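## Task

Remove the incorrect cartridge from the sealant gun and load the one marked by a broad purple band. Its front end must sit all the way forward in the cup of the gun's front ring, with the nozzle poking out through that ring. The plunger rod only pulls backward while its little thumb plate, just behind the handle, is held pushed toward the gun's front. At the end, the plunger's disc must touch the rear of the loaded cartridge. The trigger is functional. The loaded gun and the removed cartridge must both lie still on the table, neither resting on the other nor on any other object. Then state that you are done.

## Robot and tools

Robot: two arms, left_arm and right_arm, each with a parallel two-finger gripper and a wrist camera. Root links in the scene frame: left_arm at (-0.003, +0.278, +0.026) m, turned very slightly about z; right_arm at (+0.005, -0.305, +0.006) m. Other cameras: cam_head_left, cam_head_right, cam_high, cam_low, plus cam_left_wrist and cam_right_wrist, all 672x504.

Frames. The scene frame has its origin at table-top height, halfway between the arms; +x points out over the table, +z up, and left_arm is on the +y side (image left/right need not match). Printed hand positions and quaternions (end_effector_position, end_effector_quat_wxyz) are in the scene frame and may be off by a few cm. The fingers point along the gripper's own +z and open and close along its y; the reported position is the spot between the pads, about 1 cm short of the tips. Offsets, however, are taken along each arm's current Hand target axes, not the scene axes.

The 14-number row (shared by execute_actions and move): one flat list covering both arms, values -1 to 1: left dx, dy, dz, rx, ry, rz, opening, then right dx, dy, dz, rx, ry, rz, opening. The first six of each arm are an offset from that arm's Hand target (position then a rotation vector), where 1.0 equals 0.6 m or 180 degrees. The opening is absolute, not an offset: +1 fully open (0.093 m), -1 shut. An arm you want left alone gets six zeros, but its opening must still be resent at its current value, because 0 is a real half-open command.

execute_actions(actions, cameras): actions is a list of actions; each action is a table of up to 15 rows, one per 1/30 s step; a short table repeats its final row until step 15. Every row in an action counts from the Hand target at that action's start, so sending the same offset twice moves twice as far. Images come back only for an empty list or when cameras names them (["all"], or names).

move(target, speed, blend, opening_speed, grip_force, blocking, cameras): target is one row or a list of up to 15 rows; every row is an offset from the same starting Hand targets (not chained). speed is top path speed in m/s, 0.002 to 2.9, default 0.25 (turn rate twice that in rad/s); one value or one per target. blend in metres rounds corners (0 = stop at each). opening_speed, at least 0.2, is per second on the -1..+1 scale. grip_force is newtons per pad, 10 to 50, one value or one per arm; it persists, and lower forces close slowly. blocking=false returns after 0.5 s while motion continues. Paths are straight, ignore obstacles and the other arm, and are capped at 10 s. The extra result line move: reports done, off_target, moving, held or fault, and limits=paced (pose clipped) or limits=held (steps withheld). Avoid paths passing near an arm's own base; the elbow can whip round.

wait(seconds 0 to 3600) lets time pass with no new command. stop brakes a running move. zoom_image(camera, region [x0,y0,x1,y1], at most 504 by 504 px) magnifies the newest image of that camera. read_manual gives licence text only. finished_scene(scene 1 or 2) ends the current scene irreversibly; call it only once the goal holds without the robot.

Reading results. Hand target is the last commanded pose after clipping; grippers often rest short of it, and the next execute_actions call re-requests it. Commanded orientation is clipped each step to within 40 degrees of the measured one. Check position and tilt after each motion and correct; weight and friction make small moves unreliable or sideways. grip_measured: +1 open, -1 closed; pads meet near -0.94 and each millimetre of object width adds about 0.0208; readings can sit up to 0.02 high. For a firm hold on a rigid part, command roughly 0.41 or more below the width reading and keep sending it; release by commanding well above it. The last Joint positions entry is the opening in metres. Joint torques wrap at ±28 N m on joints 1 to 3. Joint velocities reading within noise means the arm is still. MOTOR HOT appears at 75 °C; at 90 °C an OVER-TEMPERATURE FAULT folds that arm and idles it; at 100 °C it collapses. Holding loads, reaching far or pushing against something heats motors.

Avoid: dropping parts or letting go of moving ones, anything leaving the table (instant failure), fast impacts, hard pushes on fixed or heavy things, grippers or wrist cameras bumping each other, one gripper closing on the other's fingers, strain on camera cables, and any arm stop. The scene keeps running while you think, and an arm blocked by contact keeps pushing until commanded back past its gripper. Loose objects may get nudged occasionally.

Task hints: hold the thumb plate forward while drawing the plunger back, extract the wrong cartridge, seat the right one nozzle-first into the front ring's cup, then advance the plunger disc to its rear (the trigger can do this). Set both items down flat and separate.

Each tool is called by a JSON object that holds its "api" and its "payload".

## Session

{"api": "execute_actions", "payload": {"actions": []}}

Scene clock: 0.00 s.
left_arm: end_effector_position=(+0.1924, +0.1880, +0.2479) grip_measured=+1.000 end_effector_quat_wxyz=(+0.301, -0.025, +0.953, +0.020) | right_arm: end_effector_position=(+0.2540, -0.1835, +0.1913) grip_measured=+1.000 end_effector_quat_wxyz=(+0.336, +0.079, +0.918, +0.194)
Joint positions: left_arm=[-0.84 0.988 1.127 -1.288 -0.459 -0.737 0.093] | right_arm=[0.465 0.891 0.794 -0.677 0.019 0.629 0.093]
Joint velocities: within noise
Joint torques (N m): no reading
Heat: left arm: 26 °C; right arm: 34 °C.
Hand target: left_arm +0.1919, +0.1881, +0.2489; +0.301, -0.025, +0.953, +0.019 | right_arm +0.2563, -0.1825, +0.1981; +0.344, +0.078, +0.914, +0.198
Tool commands: left_gripper/opening=+1.0 right_gripper/opening=+1.0

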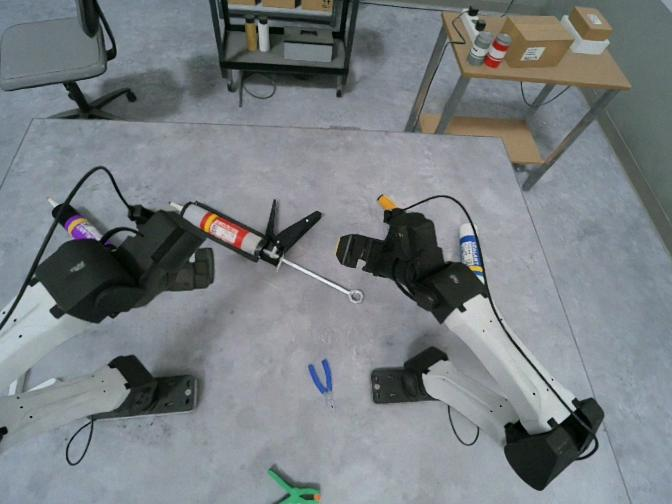

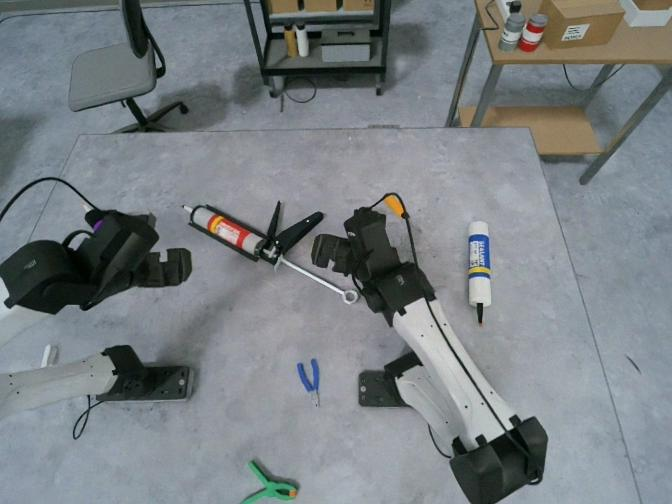

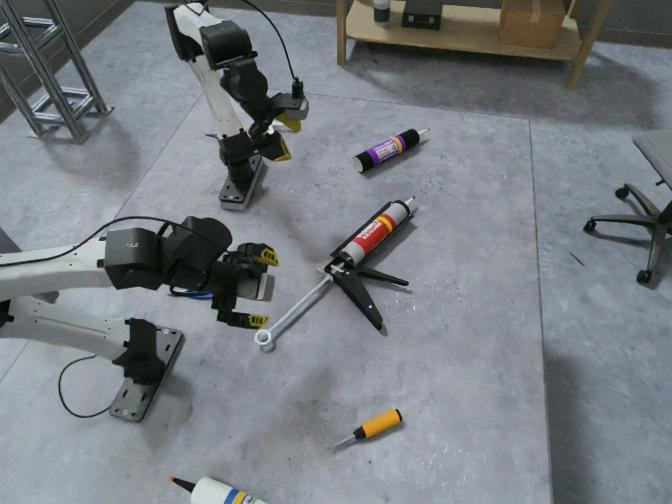

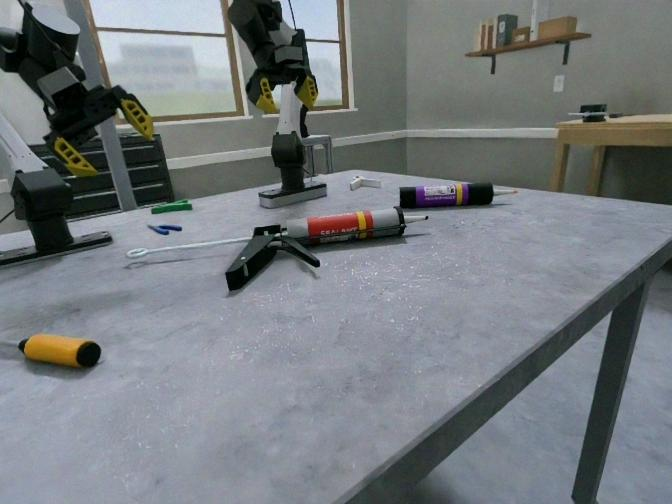

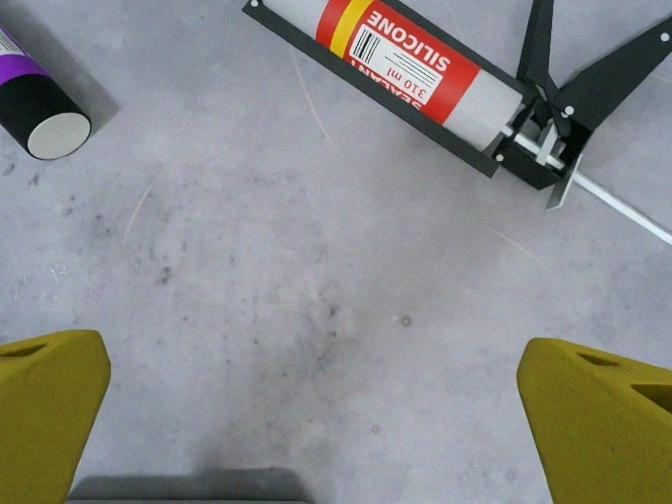

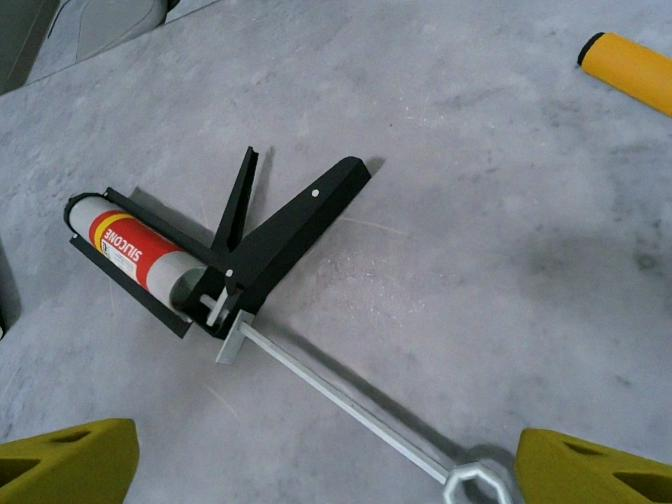

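{"api": "move", "payload": {"target": [-0.0617,-0.0135,0.2245,0,0.194,0,0.3,0,0,0,0,0,0,1], "speed": 0.25, "cameras": ["cam_left_wrist","cam_head_left"]}}

{"api": "zoom_image", "payload": {"camera": "cam_head_left", "region": [160, 180, 380, 320]}}

Scene clock: 39.17 s.
left_arm: end_effector_position=(+0.2962, +0.1890, +0.1588) grip_measured=+0.303 end_effector_quat_wxyz=(+0.005, -0.032, +0.999, +0.014) | right_arm: end_effector_position=(+0.2540, -0.1835, +0.1913) grip_measured=+1.000 end_effector_quat_wxyz=(+0.336, +0.079, +0.918, +0.194)
Joint positions: left_arm=[-0.358 1.72 1.484 -1.335 -0.029 -0.368 0.06] | right_arm=[0.465 0.891 0.794 -0.677 0.019 0.629 0.093]
Joint torques (N m): left_arm=[0.36 -7.45 7.49 0.24 0.14 0.14] | right_arm=[-0.43 -1.76 8.01 2.39 0.02 -0.05]
Heat: left arm: 29 °C; right arm: 37 °C.
Hand target: left_arm +0.2998, +0.1881, +0.1598; +0.001, -0.029, +1.000, +0.011 | right_arm +0.2563, -0.1825, +0.1981; +0.344, +0.078, +0.914, +0.198
Off the commanded pose: left_arm 0.004 m, 1 deg | right_arm 0.007 m, 1 deg.
move: done
Images, in order (width x height): cam_head_left 672x504, cam_left_wrist 672x504.

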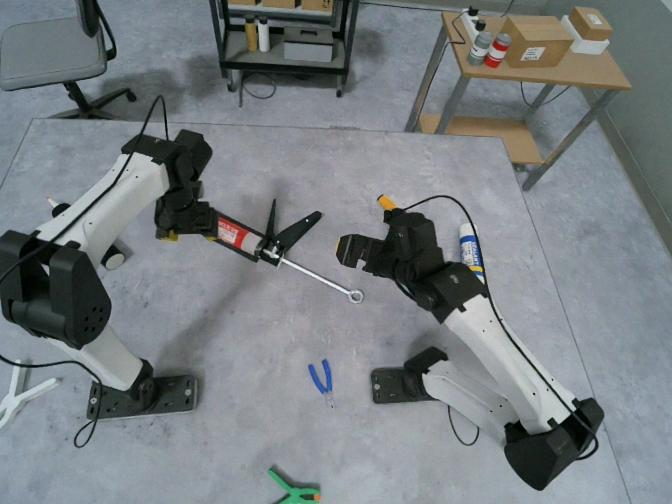

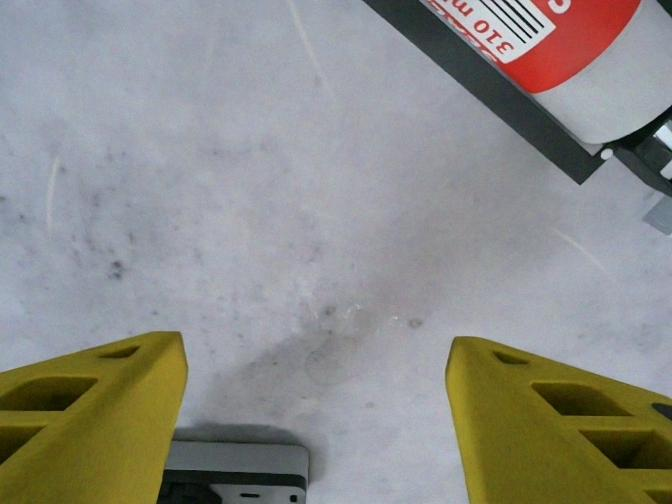

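Scaled by 2.291 from the camera's image (finer frame: 960x720).

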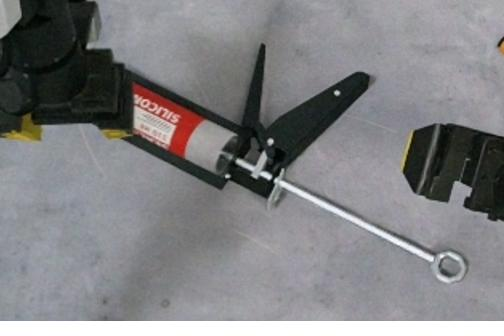

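{"api": "move", "payload": {"target": [-0.183,-0.097,0,0,0,0.707,0.6,0,0,0,0,0,0,1], "speed": 0.25, "cameras": ["cam_left_wrist","cam_head_left","cam_head_right"]}}

Scene clock: 57.27 s.
left_arm: end_effector_position=(+0.4116, +0.1412, +0.1663) grip_measured=+0.597 end_effector_quat_wxyz=(-0.001, +0.878, +0.479, +0.017) | right_arm: end_effector_position=(+0.2540, -0.1835, +0.1913) grip_measured=+1.000 end_effector_quat_wxyz=(+0.336, +0.079, +0.918, +0.194)
Joint positions: left_arm=[-0.383 2.256 2.276 -1.57 -0.027 1.815 0.074] | right_arm=[0.465 0.891 0.794 -0.677 0.019 0.629 0.093]
Joint torques (N m): left_arm=[-0.57 -11.1 7.16 0.19 0.2 0.15] | right_arm=[-0.54 -1.72 8.05 2.37 0.02 -0.06]
Heat: left arm: 32 °C; right arm: 39 °C.
Hand target: left_arm +0.4128, +0.1364, +0.1589; -0.009, +0.883, +0.470, +0.006 | right_arm +0.2563, -0.1825, +0.1981; +0.344, +0.078, +0.914, +0.198
Off the commanded pose: left_arm 0.009 m, 2 deg | right_arm 0.007 m, 1 deg.
joint sent to its limit (left arm) — joint 4 (wrist pitch), lower limit. The joint targets still meet the commanded pose.
move: done
Images, in order (width x height): cam_head_left 672x504, cam_head_right 672x504, cam_left_wrist 672x504.

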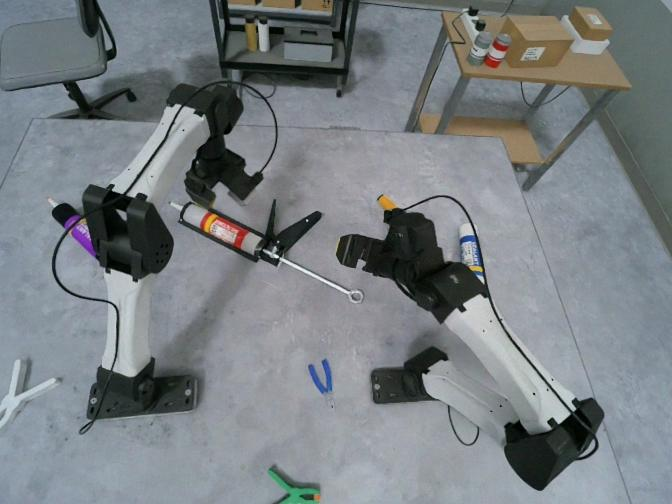

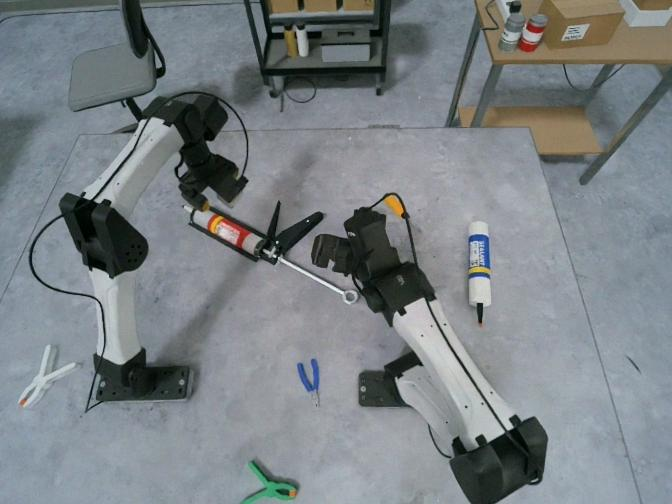

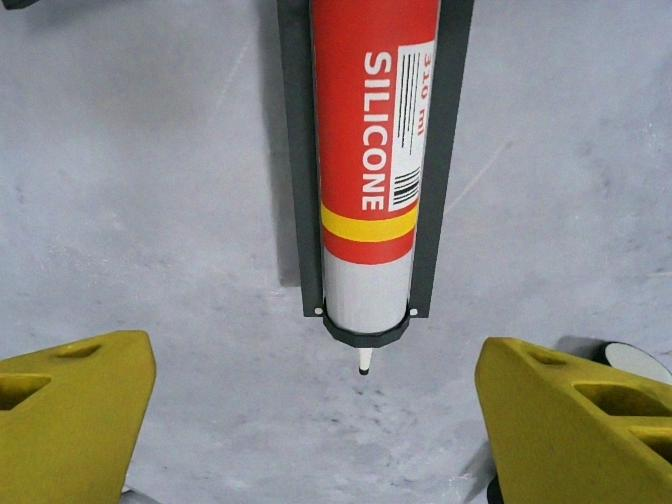

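{"api": "move", "payload": {"target": [0,0,0,0,0,0,0.6,0.079,-0.038,0,0,0.276,-0.365,0.4], "speed": 0.25, "cameras": ["cam_right_wrist","cam_head_right"]}}

Scene clock: 99.20 s.
left_arm: end_effector_position=(+0.4116, +0.1412, +0.1663) grip_measured=+0.597 end_effector_quat_wxyz=(-0.001, +0.878, +0.478, +0.017) | right_arm: end_effector_position=(+0.2167, -0.1920, +0.1536) grip_measured=+0.401 end_effector_quat_wxyz=(-0.006, -0.492, +0.871, +0.004)
Joint positions: left_arm=[-0.383 2.256 2.276 -1.57 -0.027 1.816 0.074] | right_arm=[0.485 1.46 1.275 -1.398 -0.007 -0.543 0.064]
Joint torques (N m): left_arm=[-0.54 -11.08 7.17 0.19 0.22 0.14] | right_arm=[0.09 -4.78 8.54 0.46 -0.04 -0.16]
Heat: left arm: 39 °C; right arm: 41 °C.
Hand target: left_arm +0.4128, +0.1364, +0.1589; -0.009, +0.883, +0.470, +0.006 | right_arm +0.2206, -0.1899, +0.1603; +0.000, -0.500, +0.866, +0.000
Off the commanded pose: left_arm 0.009 m, 2 deg | right_arm 0.008 m, 1 deg.
joint sent to its limit (left arm) — joint 4 (wrist pitch), lower limit. The joint targets still meet the commanded pose.
move: done
Images, in order (width x height): cam_head_right 672x504, cam_right_wrist 672x504.

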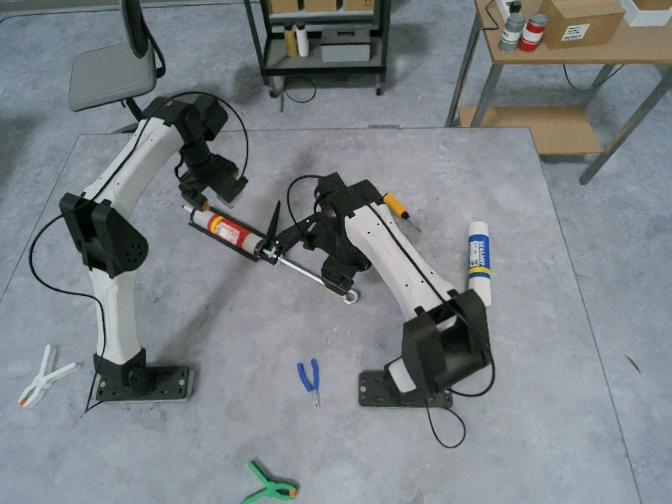

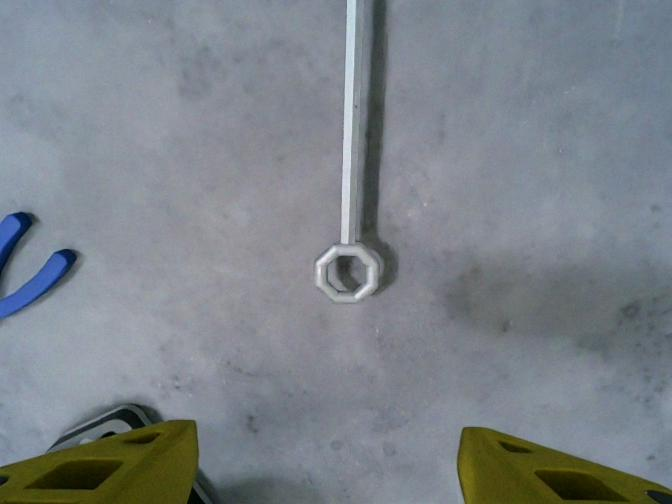

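{"api": "move", "payload": {"target": [-0.05,-0.048,0.15,0,0,-0.012,1,0,0,0,0,0,0,0.4], "speed": 0.2, "cameras": ["cam_left_wrist"]}}

Scene clock: 128.73 s.
left_arm: end_effector_position=(+0.3728, +0.1323, +0.0569) grip_measured=+1.000 end_effector_quat_wxyz=(-0.024, +0.875, +0.484, -0.003) | right_arm: end_effector_position=(+0.2167, -0.1921, +0.1536) grip_measured=+0.401 end_effector_quat_wxyz=(-0.006, -0.492, +0.871, +0.003)
Joint positions: left_arm=[-0.435 2.163 1.686 -1.135 -0.026 1.751 0.093] | right_arm=[0.485 1.46 1.275 -1.398 -0.007 -0.543 0.064]
Joint torques (N m): left_arm=[-0.34 -17.48 4.03 0.27 0.2 -0.12] | right_arm=[-0.06 -4.72 8.58 0.41 0.01 -0.19]
Heat: left arm: 42 °C; right arm: 40 °C.
Hand target: left_arm +0.3724, +0.1295, +0.0686; -0.009, +0.874, +0.487, +0.006 | right_arm +0.2206, -0.1900, +0.1603; +0.000, -0.500, +0.866, +0.000
Off the commanded pose: left_arm 0.012 m, 2 deg | right_arm 0.008 m, 1 deg.
move: off_target (left_arm)

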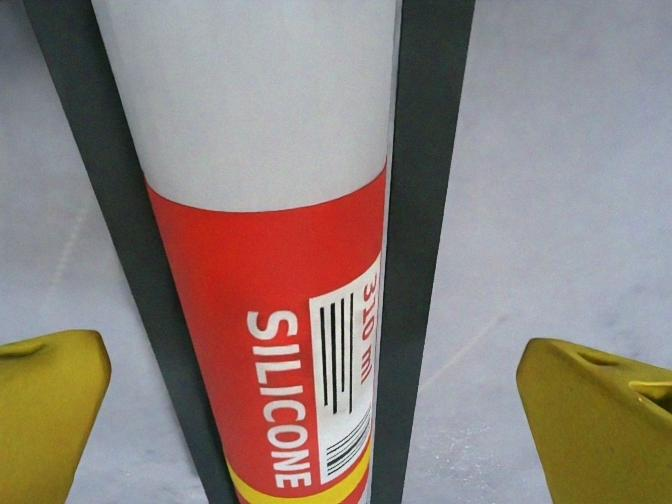

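{"api": "move", "payload": {"target": [0,0.018,0.095,0,0,-0.022,1,0,0,0,0,0,0,0.4], "speed": 0.12, "cameras": ["cam_left_wrist","cam_low","cam_high"]}}

Scene clock: 139.13 s.
left_arm: end_effector_position=(+0.3870, +0.1266, +0.0254) grip_measured=+1.000 end_effector_quat_wxyz=(+0.001, +0.857, +0.515, +0.017) | right_arm: end_effector_position=(+0.2167, -0.1921, +0.1536) grip_measured=+0.401 end_effector_quat_wxyz=(-0.006, -0.492, +0.871, +0.003)
Joint positions: left_arm=[-0.435 2.198 1.613 -0.964 -0.026 1.681 0.093] | right_arm=[0.485 1.46 1.275 -1.398 -0.007 -0.543 0.064]
Joint torques (N m): left_arm=[-0.44 -11.11 4.36 0.38 0.2 -0.13] | right_arm=[0.03 -4.75 8.51 0.41 0 -0.19]
Heat: left arm: 45 °C; right arm: 40 °C.
Hand target: left_arm +0.3816, +0.1251, +0.0116; -0.009, +0.856, +0.516, +0.006 | right_arm +0.2206, -0.1900, +0.1603; +0.000, -0.500, +0.866, +0.000
Off the commanded pose: left_arm 0.015 m, 2 deg | right_arm 0.008 m, 1 deg.
move: off_target (left_arm)
Images, in order (width x height): cam_high 672x504, cam_low 672x504, cam_left_wrist 672x504.

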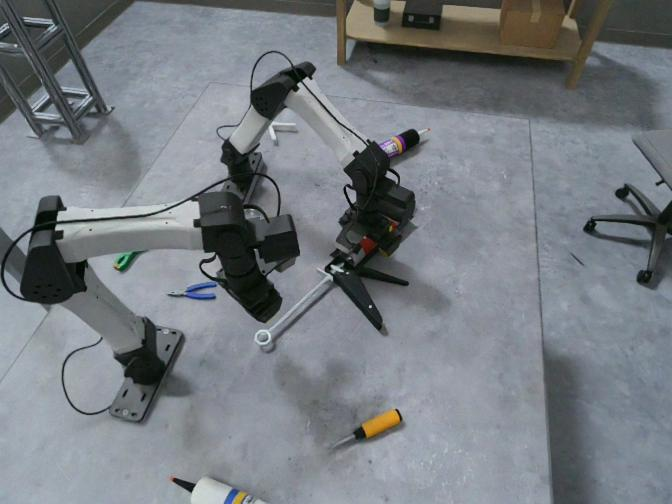

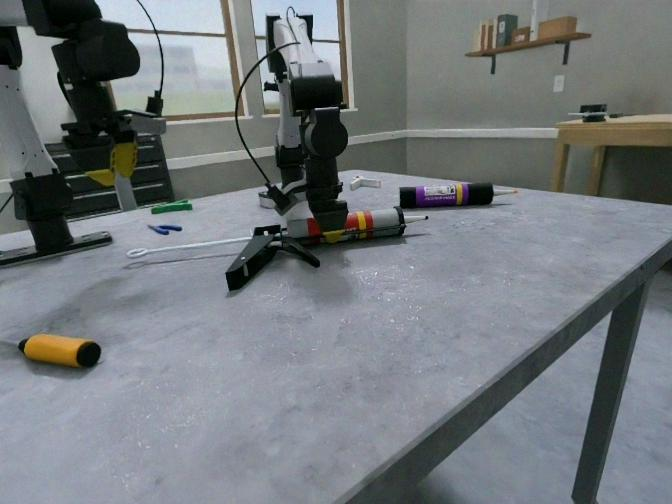

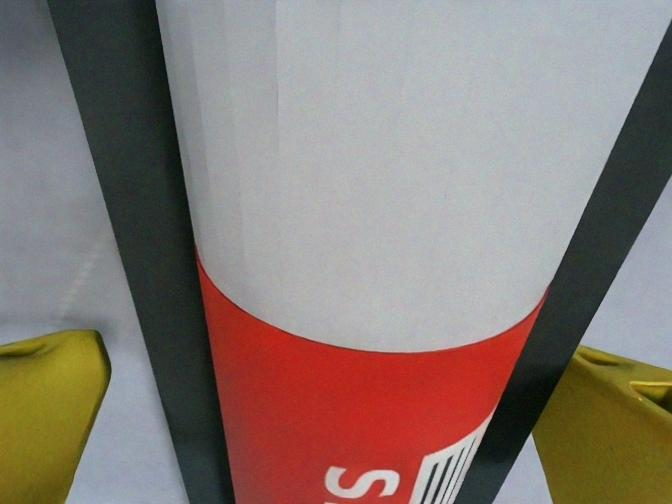

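{"api": "move", "payload": {"target": [[0,-0.002,-0.04,0,0,0,1,0,0,0,0,0,0,0.4],[0,-0.015,-0.04,0,0,0,1,0,0,0,0,0,0,0.4],[0,-0.015,0.005,0,0,0,1,0,0,0,0,0,0,0.4]], "speed": 0.12, "cameras": ["cam_left_wrist"]}}

Scene clock: 149.00 s.
left_arm: end_effector_position=(+0.3774, +0.1304, +0.0126) grip_measured=+1.000 end_effector_quat_wxyz=(-0.008, +0.857, +0.515, +0.010) | right_arm: end_effector_position=(+0.2167, -0.1921, +0.1536) grip_measured=+0.401 end_effector_quat_wxyz=(-0.006, -0.492, +0.871, +0.003)
Joint positions: left_arm=[-0.435 2.198 1.559 -0.932 -0.026 1.679 0.093] | right_arm=[0.485 1.46 1.275 -1.398 -0.007 -0.543 0.064]
Joint torques (N m): left_arm=[-0.31 -13.53 3.93 0.33 0.2 -0.1] | right_arm=[0.05 -4.77 8.55 0.41 -0.01 -0.19]
Heat: left arm: 44 °C; right arm: 40 °C.
Hand target: left_arm +0.3737, +0.1293, +0.0086; -0.009, +0.856, +0.516, +0.006 | right_arm +0.2206, -0.1900, +0.1603; +0.000, -0.500, +0.866, +0.000
Off the commanded pose: left_arm 0.006 m, 1 deg | right_arm 0.008 m, 1 deg.
move: done

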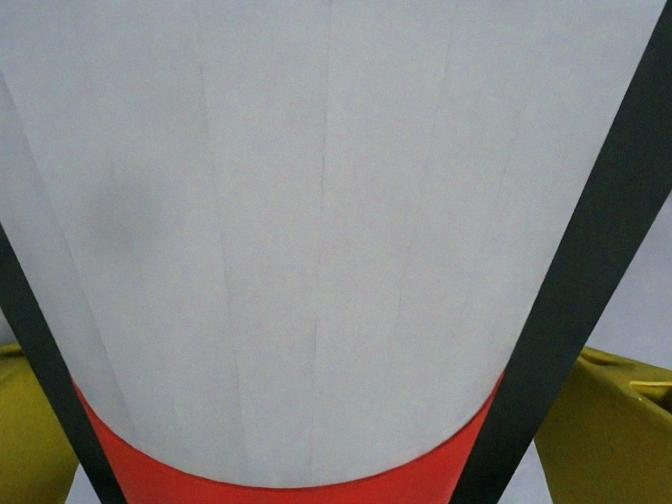

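{"api": "move", "payload": {"target": [[0,0,0.022,0,0,0,1,0,0,0,0,0,0,0.4],[0,0,0.022,0,0,0,0.2,0,0,0,0,0,0,0.4]], "speed": 0.08, "cameras": ["cam_left_wrist"]}}

Scene clock: 155.50 s.
left_arm: end_effector_position=(+0.3774, +0.1304, +0.0093) grip_measured=+0.498 end_effector_quat_wxyz=(-0.005, +0.857, +0.516, +0.012) | right_arm: end_effector_position=(+0.2167, -0.1921, +0.1536) grip_measured=+0.401 end_effector_quat_wxyz=(-0.006, -0.492, +0.871, +0.003)
Joint positions: left_arm=[-0.435 2.198 1.545 -0.912 -0.025 1.678 0.069] | right_arm=[0.485 1.46 1.275 -1.398 -0.007 -0.543 0.064]
Joint torques (N m): left_arm=[-0.25 -11.54 3.21 0.57 0.19 -0.07] | right_arm=[-0.06 -4.72 8.65 0.43 0.01 -0.18]
Heat: left arm: 43 °C; right arm: 40 °C.
Hand target: left_arm +0.3737, +0.1296, -0.0046; -0.009, +0.856, +0.516, +0.006 | right_arm +0.2206, -0.1900, +0.1603; +0.000, -0.500, +0.866, +0.000
Off the commanded pose: left_arm 0.014 m, 1 deg | right_arm 0.008 m, 1 deg.
move: off_target (left_arm); target 2's new opening was sent with left_arm's hand 0.015 m and 1 deg from that target

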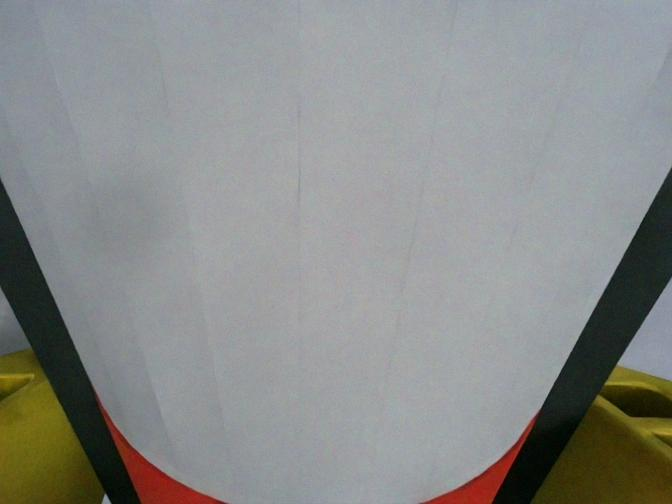

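{"api": "move", "payload": {"target": [-0.0847,-0.0533,-0.013,0,0,-0.128,0.1,0,0,0,0,0,0,0.4], "speed": 0.06, "cameras": ["cam_left_wrist","cam_head_left","cam_high","cam_right_wrist"]}}

Scene clock: 170.40 s.
left_arm: end_effector_position=(+0.3470, +0.1229, +0.0116) grip_measured=+0.514 end_effector_quat_wxyz=(-0.007, +0.727, +0.684, +0.052) | right_arm: end_effector_position=(+0.2167, -0.1921, +0.1536) grip_measured=+0.401 end_effector_quat_wxyz=(-0.006, -0.492, +0.871, +0.003)
Joint positions: left_arm=[-0.516 2.093 1.38 -0.835 -0.103 1.172 0.07] | right_arm=[0.485 1.46 1.275 -1.398 -0.007 -0.543 0.064]
Joint torques (N m): left_arm=[-3.67 -12.48 2.44 0.31 0.83 -0.32] | right_arm=[0.03 -4.72 8.65 0.42 0.01 -0.17]
Heat: left arm: 43 °C; right arm: 41 °C.
Hand target: left_arm +0.3216, +0.0994, +0.0024; -0.007, +0.736, +0.677, +0.008 | right_arm +0.2206, -0.1900, +0.1603; +0.000, -0.500, +0.866, +0.000
Off the commanded pose: left_arm 0.036 m, 5 deg | right_arm 0.008 m, 1 deg.
move: off_target (left_arm)
Images, in order (width x height): cam_head_left 672x504, cam_high 672x504, cam_left_wrist 672x504, cam_right_wrist 672x504.

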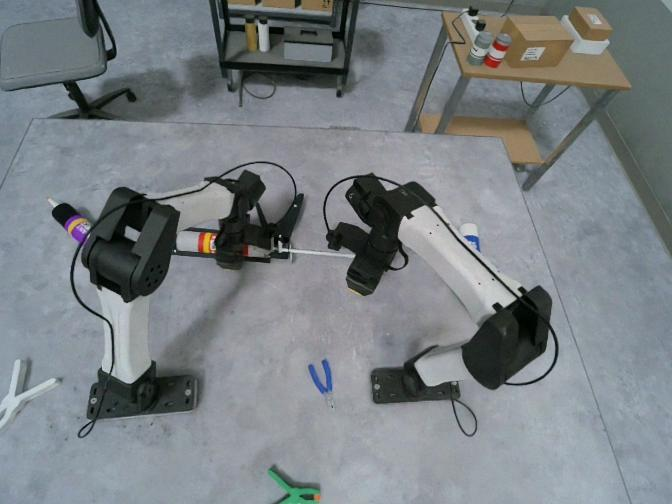

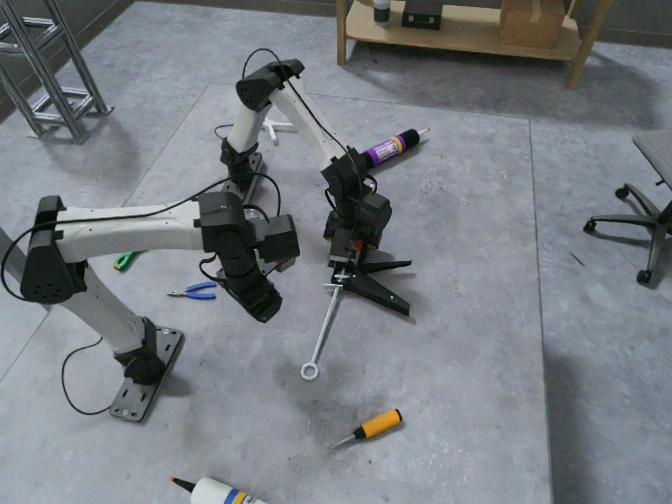

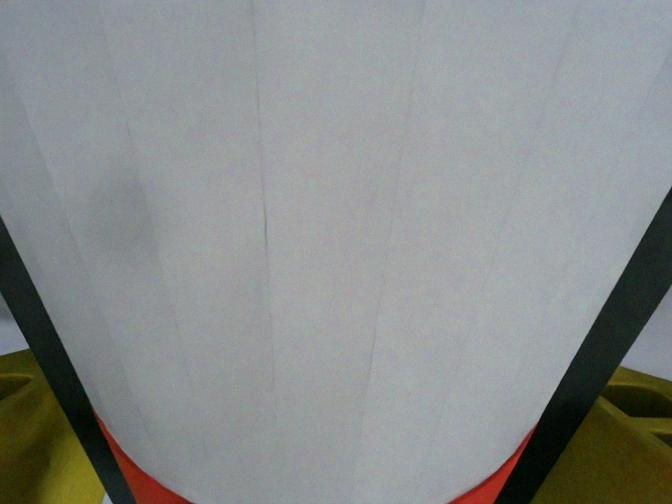

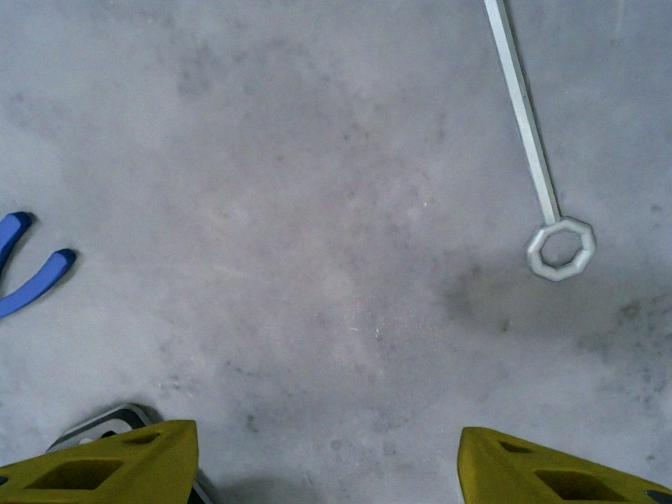

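{"api": "move", "payload": {"target": [-0.036,-0.04,0.0,0,0,-0.02,0.1,0,0,0,0,0,0,0.4], "speed": 0.06}}

Scene clock: 178.33 s.
left_arm: end_effector_position=(+0.3284, +0.1045, +0.0127) grip_measured=+0.514 end_effector_quat_wxyz=(-0.001, +0.710, +0.701, +0.064) | right_arm: end_effector_position=(+0.2167, -0.1921, +0.1536) grip_measured=+0.401 end_effector_quat_wxyz=(-0.006, -0.492, +0.871, +0.003)
Joint positions: left_arm=[-0.593 2.055 1.324 -0.808 -0.125 1.048 0.07] | right_arm=[0.485 1.46 1.275 -1.398 -0.007 -0.543 0.064]
Joint torques (N m): left_arm=[-4.05 -11.99 2.25 0.24 0.99 -0.58] | right_arm=[0.01 -4.68 8.59 0.43 0.01 -0.18]
Heat: left arm: 44 °C; right arm: 41 °C.
Hand target: left_arm +0.2959, +0.0798, +0.0021; -0.007, +0.714, +0.700, +0.008 | right_arm +0.2206, -0.1900, +0.1603; +0.000, -0.500, +0.866, +0.000
Off the commanded pose: left_arm 0.042 m, 6 deg | right_arm 0.008 m, 1 deg.
move: off_target (left_arm)

{"api": "move", "payload": {"target": [[0.0417,0.0535,0,0,0,0,0.1,0,0,0,0,0,0,0.4],[0.0417,0.0535,0,0,0,0,0.9,0,0,0,0,0,0,0.4],[0.0417,0.0535,-0.22,0,0,0,0.9,0,0,0,0,0,0,0.4]], "speed": 0.12, "cameras": ["cam_left_wrist","cam_head_left","cam_high","cam_right_wrist"]}}

Scene clock: 188.83 s.
left_arm: end_effector_position=(+0.3263, +0.1056, +0.1181) grip_measured=+0.897 end_effector_quat_wxyz=(-0.029, +0.712, +0.701, +0.006) | right_arm: end_effector_position=(+0.2167, -0.1921, +0.1536) grip_measured=+0.401 end_effector_quat_wxyz=(-0.006, -0.492, +0.871, +0.003)
Joint positions: left_arm=[-0.549 2.008 1.696 -1.31 -0.028 1.091 0.088] | right_arm=[0.485 1.46 1.275 -1.398 -0.007 -0.543 0.064]
Joint torques (N m): left_arm=[-0.28 -15.19 7.08 0.11 0.21 0.01] | right_arm=[0.06 -4.74 8.61 0.43 -0.01 -0.17]
Heat: left arm: 45 °C; right arm: 41 °C.
Hand target: left_arm +0.3283, +0.1013, +0.1346; -0.007, +0.714, +0.700, +0.008 | right_arm +0.2206, -0.1900, +0.1603; +0.000, -0.500, +0.866, +0.000
Off the commanded pose: left_arm 0.017 m, 2 deg | right_arm 0.008 m, 1 deg.
move: off_target (left_arm)
Images, in order (width x height): cam_head_left 672x504, cam_high 672x504, cam_left_wrist 672x504, cam_right_wrist 672x504.

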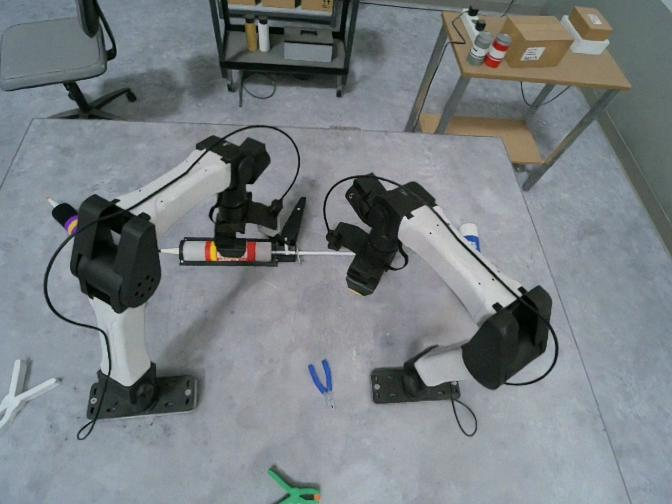

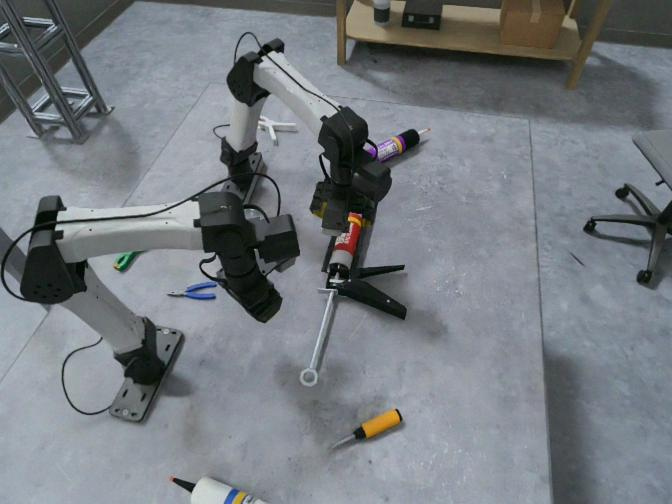

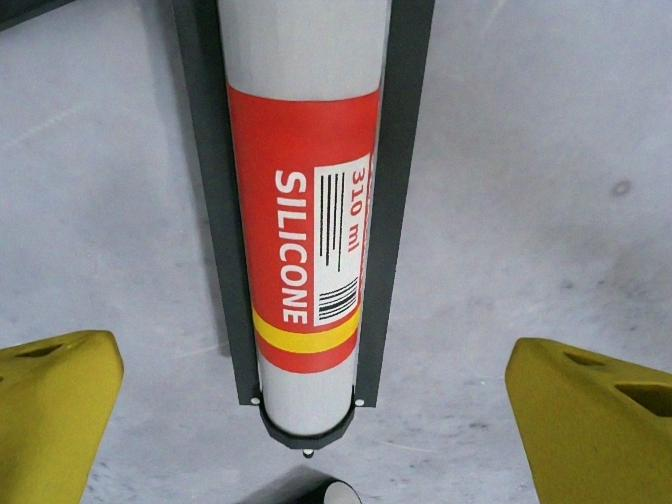

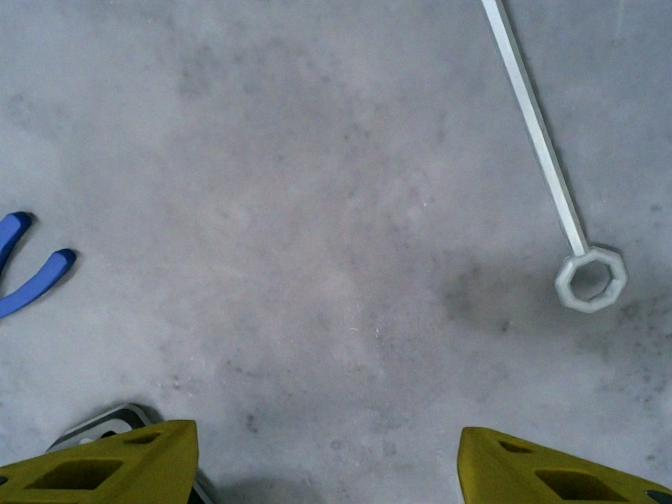

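{"api": "move", "payload": {"target": [0,0,0,0,0,0,0.9,0.0,-0.2075,0.125,0,0,-0.147,0.45], "speed": 0.25, "cameras": ["cam_right_wrist"]}}

Scene clock: 200.70 s.
left_arm: end_effector_position=(+0.3262, +0.1056, +0.1181) grip_measured=+0.897 end_effector_quat_wxyz=(-0.029, +0.712, +0.701, +0.006) | right_arm: end_effector_position=(+0.3156, -0.2542, +0.0803) grip_measured=+0.449 end_effector_quat_wxyz=(+0.018, +0.681, -0.732, -0.008)
Joint positions: left_arm=[-0.549 2.008 1.696 -1.31 -0.028 1.091 0.088] | right_arm=[0.166 1.792 1.333 -1.151 0.008 -1.333 0.067]
Joint torques (N m): left_arm=[-0.28 -15.21 7.13 0.11 0.22 0.02] | right_arm=[-0.94 -7.8 8.34 0.62 -0.16 -0.22]
Heat: left arm: 49 °C; right arm: 42 °C.
Hand target: left_arm +0.3283, +0.1013, +0.1346; -0.007, +0.714, +0.700, +0.008 | right_arm +0.3284, -0.2522, +0.0853; +0.000, +0.685, -0.728, +0.000
Off the commanded pose: left_arm 0.017 m, 3 deg | right_arm 0.014 m, 2 deg.
move: off_target (right_arm)

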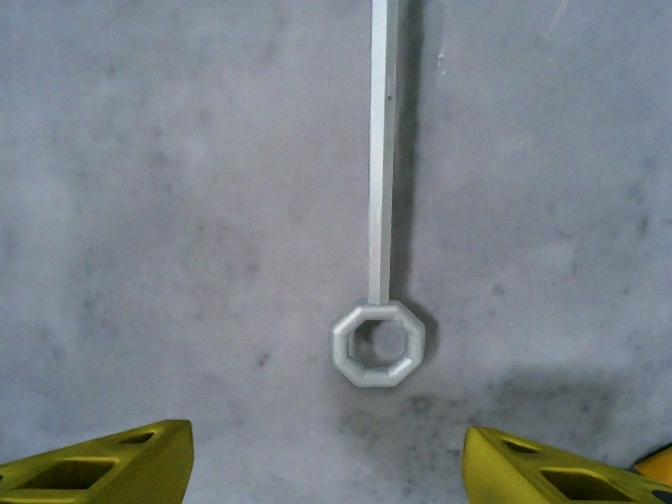

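{"api": "move", "payload": {"target": [[0,0,0,0,0,0,0.9,-0.022,-0.0147,0.01,0,0,0,0.45],[0,0,0,0,0,0,0.9,-0.022,-0.0147,0.082,0,0,0,0.45]], "speed": 0.15, "cameras": ["cam_right_wrist"]}}

Scene clock: 212.33 s.
left_arm: end_effector_position=(+0.3262, +0.1056, +0.1181) grip_measured=+0.897 end_effector_quat_wxyz=(-0.029, +0.712, +0.701, +0.006) | right_arm: end_effector_position=(+0.3372, -0.2422, +0.0388) grip_measured=+0.449 end_effector_quat_wxyz=(+0.005, +0.688, -0.725, +0.002)
Joint positions: left_arm=[-0.549 2.008 1.696 -1.31 -0.028 1.091 0.088] | right_arm=[0.19 1.892 1.292 -0.976 0.008 -1.328 0.067]
Joint torques (N m): left_arm=[-0.28 -15.23 7.1 0.11 0.22 0.02] | right_arm=[-0.17 -8.73 5.03 0.68 -0.14 0.12]
Heat: left arm: 52 °C; right arm: 44 °C.
Hand target: left_arm +0.3283, +0.1013, +0.1346; -0.007, +0.714, +0.700, +0.008 | right_arm +0.3382, -0.2396, +0.0362; +0.000, +0.685, -0.728, +0.000
Off the commanded pose: left_arm 0.017 m, 3 deg | right_arm 0.004 m, 1 deg.
move: done

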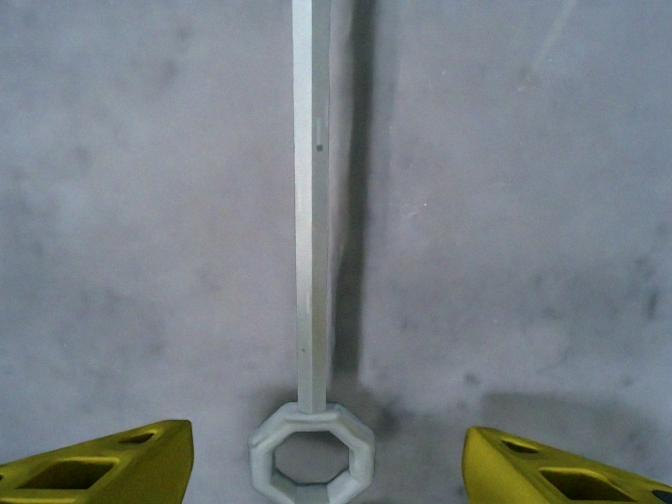

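{"api": "move", "payload": {"target": [[0,0,0,0,0,0,0.9,-0.016,0.008,0.01,0,0,0,0.45],[0,0,0,0,0,0,0.9,-0.016,0.008,0.01,0,0,0,-0.65]], "speed": 0.08, "opening_speed": 1.0, "cameras": ["cam_right_wrist","cam_high"]}}

Scene clock: 221.17 s.
left_arm: end_effector_position=(+0.3262, +0.1056, +0.1181) grip_measured=+0.897 end_effector_quat_wxyz=(-0.029, +0.712, +0.701, +0.006) | right_arm: end_effector_position=(+0.3346, -0.2318, +0.0342) grip_measured=-0.649 end_effector_quat_wxyz=(+0.002, +0.689, -0.725, +0.003)
Joint positions: left_arm=[-0.549 2.008 1.696 -1.31 -0.028 1.091 0.088] | right_arm=[0.222 1.892 1.272 -0.951 0.008 -1.297 0.014]
Joint torques (N m): left_arm=[-0.28 -15.15 7.1 0.1 0.23 0.03] | right_arm=[-0.25 -8.79 4.83 0.73 -0.17 0.12]
Heat: left arm: 54 °C; right arm: 42 °C.
Hand target: left_arm +0.3283, +0.1013, +0.1346; -0.007, +0.714, +0.700, +0.008 | right_arm +0.3340, -0.2297, +0.0302; +0.000, +0.685, -0.728, +0.001
Off the commanded pose: left_arm 0.017 m, 3 deg | right_arm 0.005 m, 1 deg.
move: done
Images, in order (width x height): cam_high 672x504, cam_right_wrist 672x504.

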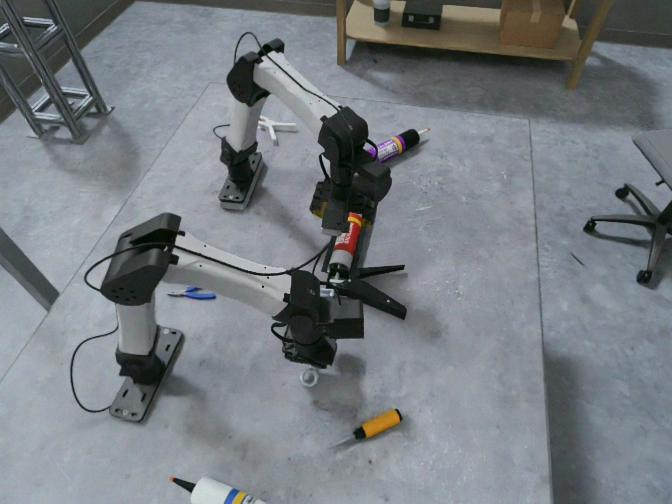

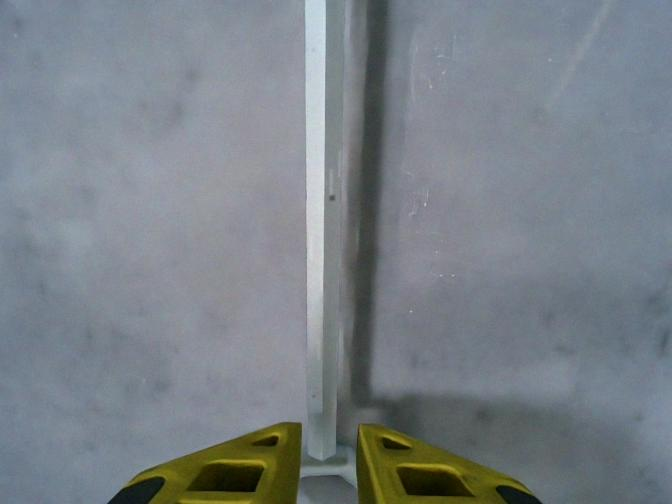

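{"api": "move", "payload": {"target": [[0,0,0,0,0,0,0.9,0,0,0,0,0,0,0.2],[0,0,0,0,0,0,0.9,0.024,0.002,0.0,0,0,0,0.2],[0,0,0,0,0,0,0.9,0.024,0.002,0.0,0,0,0,-0.7]], "speed": 0.08, "opening_speed": 1.5, "cameras": ["cam_right_wrist","cam_high"]}}

Scene clock: 237.43 s.
left_arm: end_effector_position=(+0.3262, +0.1056, +0.1181) grip_measured=+0.897 end_effector_quat_wxyz=(-0.029, +0.712, +0.701, +0.006) | right_arm: end_effector_position=(+0.3305, -0.2446, +0.0286) grip_measured=-0.699 end_effector_quat_wxyz=(+0.010, +0.681, -0.732, -0.002)
Joint positions: left_arm=[-0.549 2.008 1.696 -1.31 -0.028 1.091 0.088] | right_arm=[0.187 1.892 1.248 -0.945 0.008 -1.312 0.012]
Joint torques (N m): left_arm=[-0.32 -15.21 7.15 0.09 0.23 0.03] | right_arm=[-0.73 -10.47 4.89 0.67 -0.13 -0.18]
Heat: left arm: 56 °C; right arm: 41 °C.
Hand target: left_arm +0.3283, +0.1013, +0.1346; -0.007, +0.714, +0.700, +0.008 | right_arm +0.3318, -0.2440, +0.0301; +0.000, +0.685, -0.728, +0.000
Off the commanded pose: left_arm 0.017 m, 3 deg | right_arm 0.002 m, 1 deg.
move: done
Images, in order (width x height): cam_high 672x504, cam_right_wrist 672x504.

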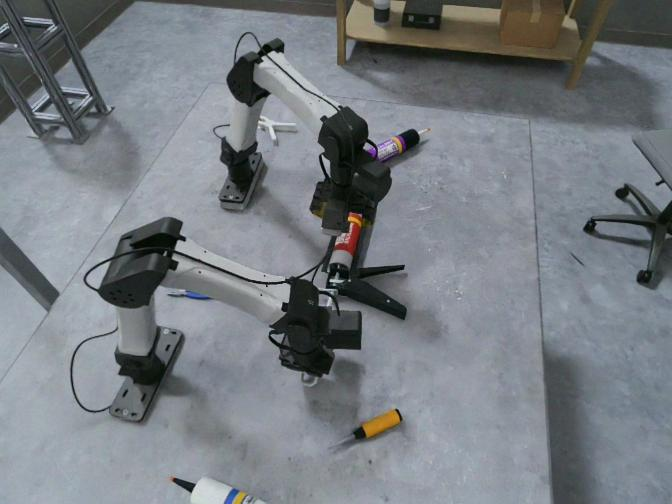

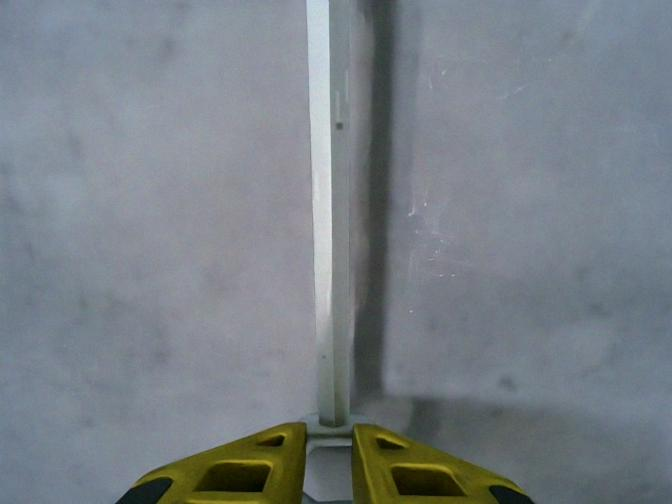

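{"api": "zoom_image", "payload": {"camera": "cam_right_wrist", "region": [200, 360, 460, 504]}}

{"api": "zoom_image", "payload": {"camera": "cam_high", "region": [270, 320, 360, 410]}}

Scaled by 1.938 from the camera's image (finer frame: 960x720).

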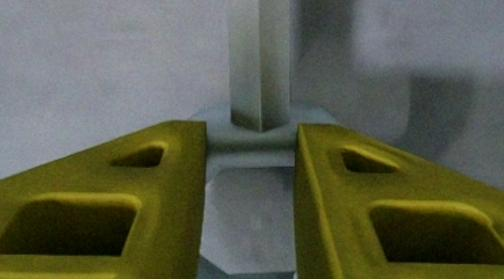

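Scaled by 5.600 from the camera's image (finer frame: 960x720).

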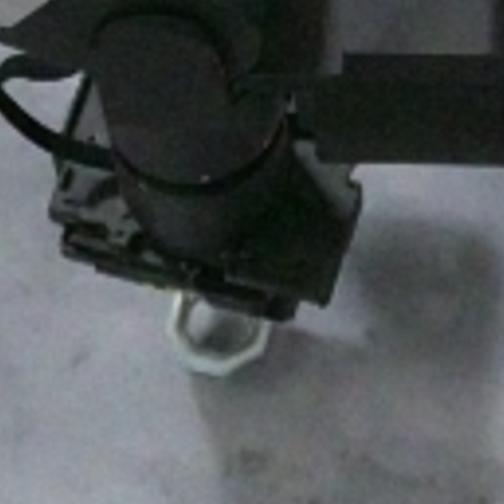

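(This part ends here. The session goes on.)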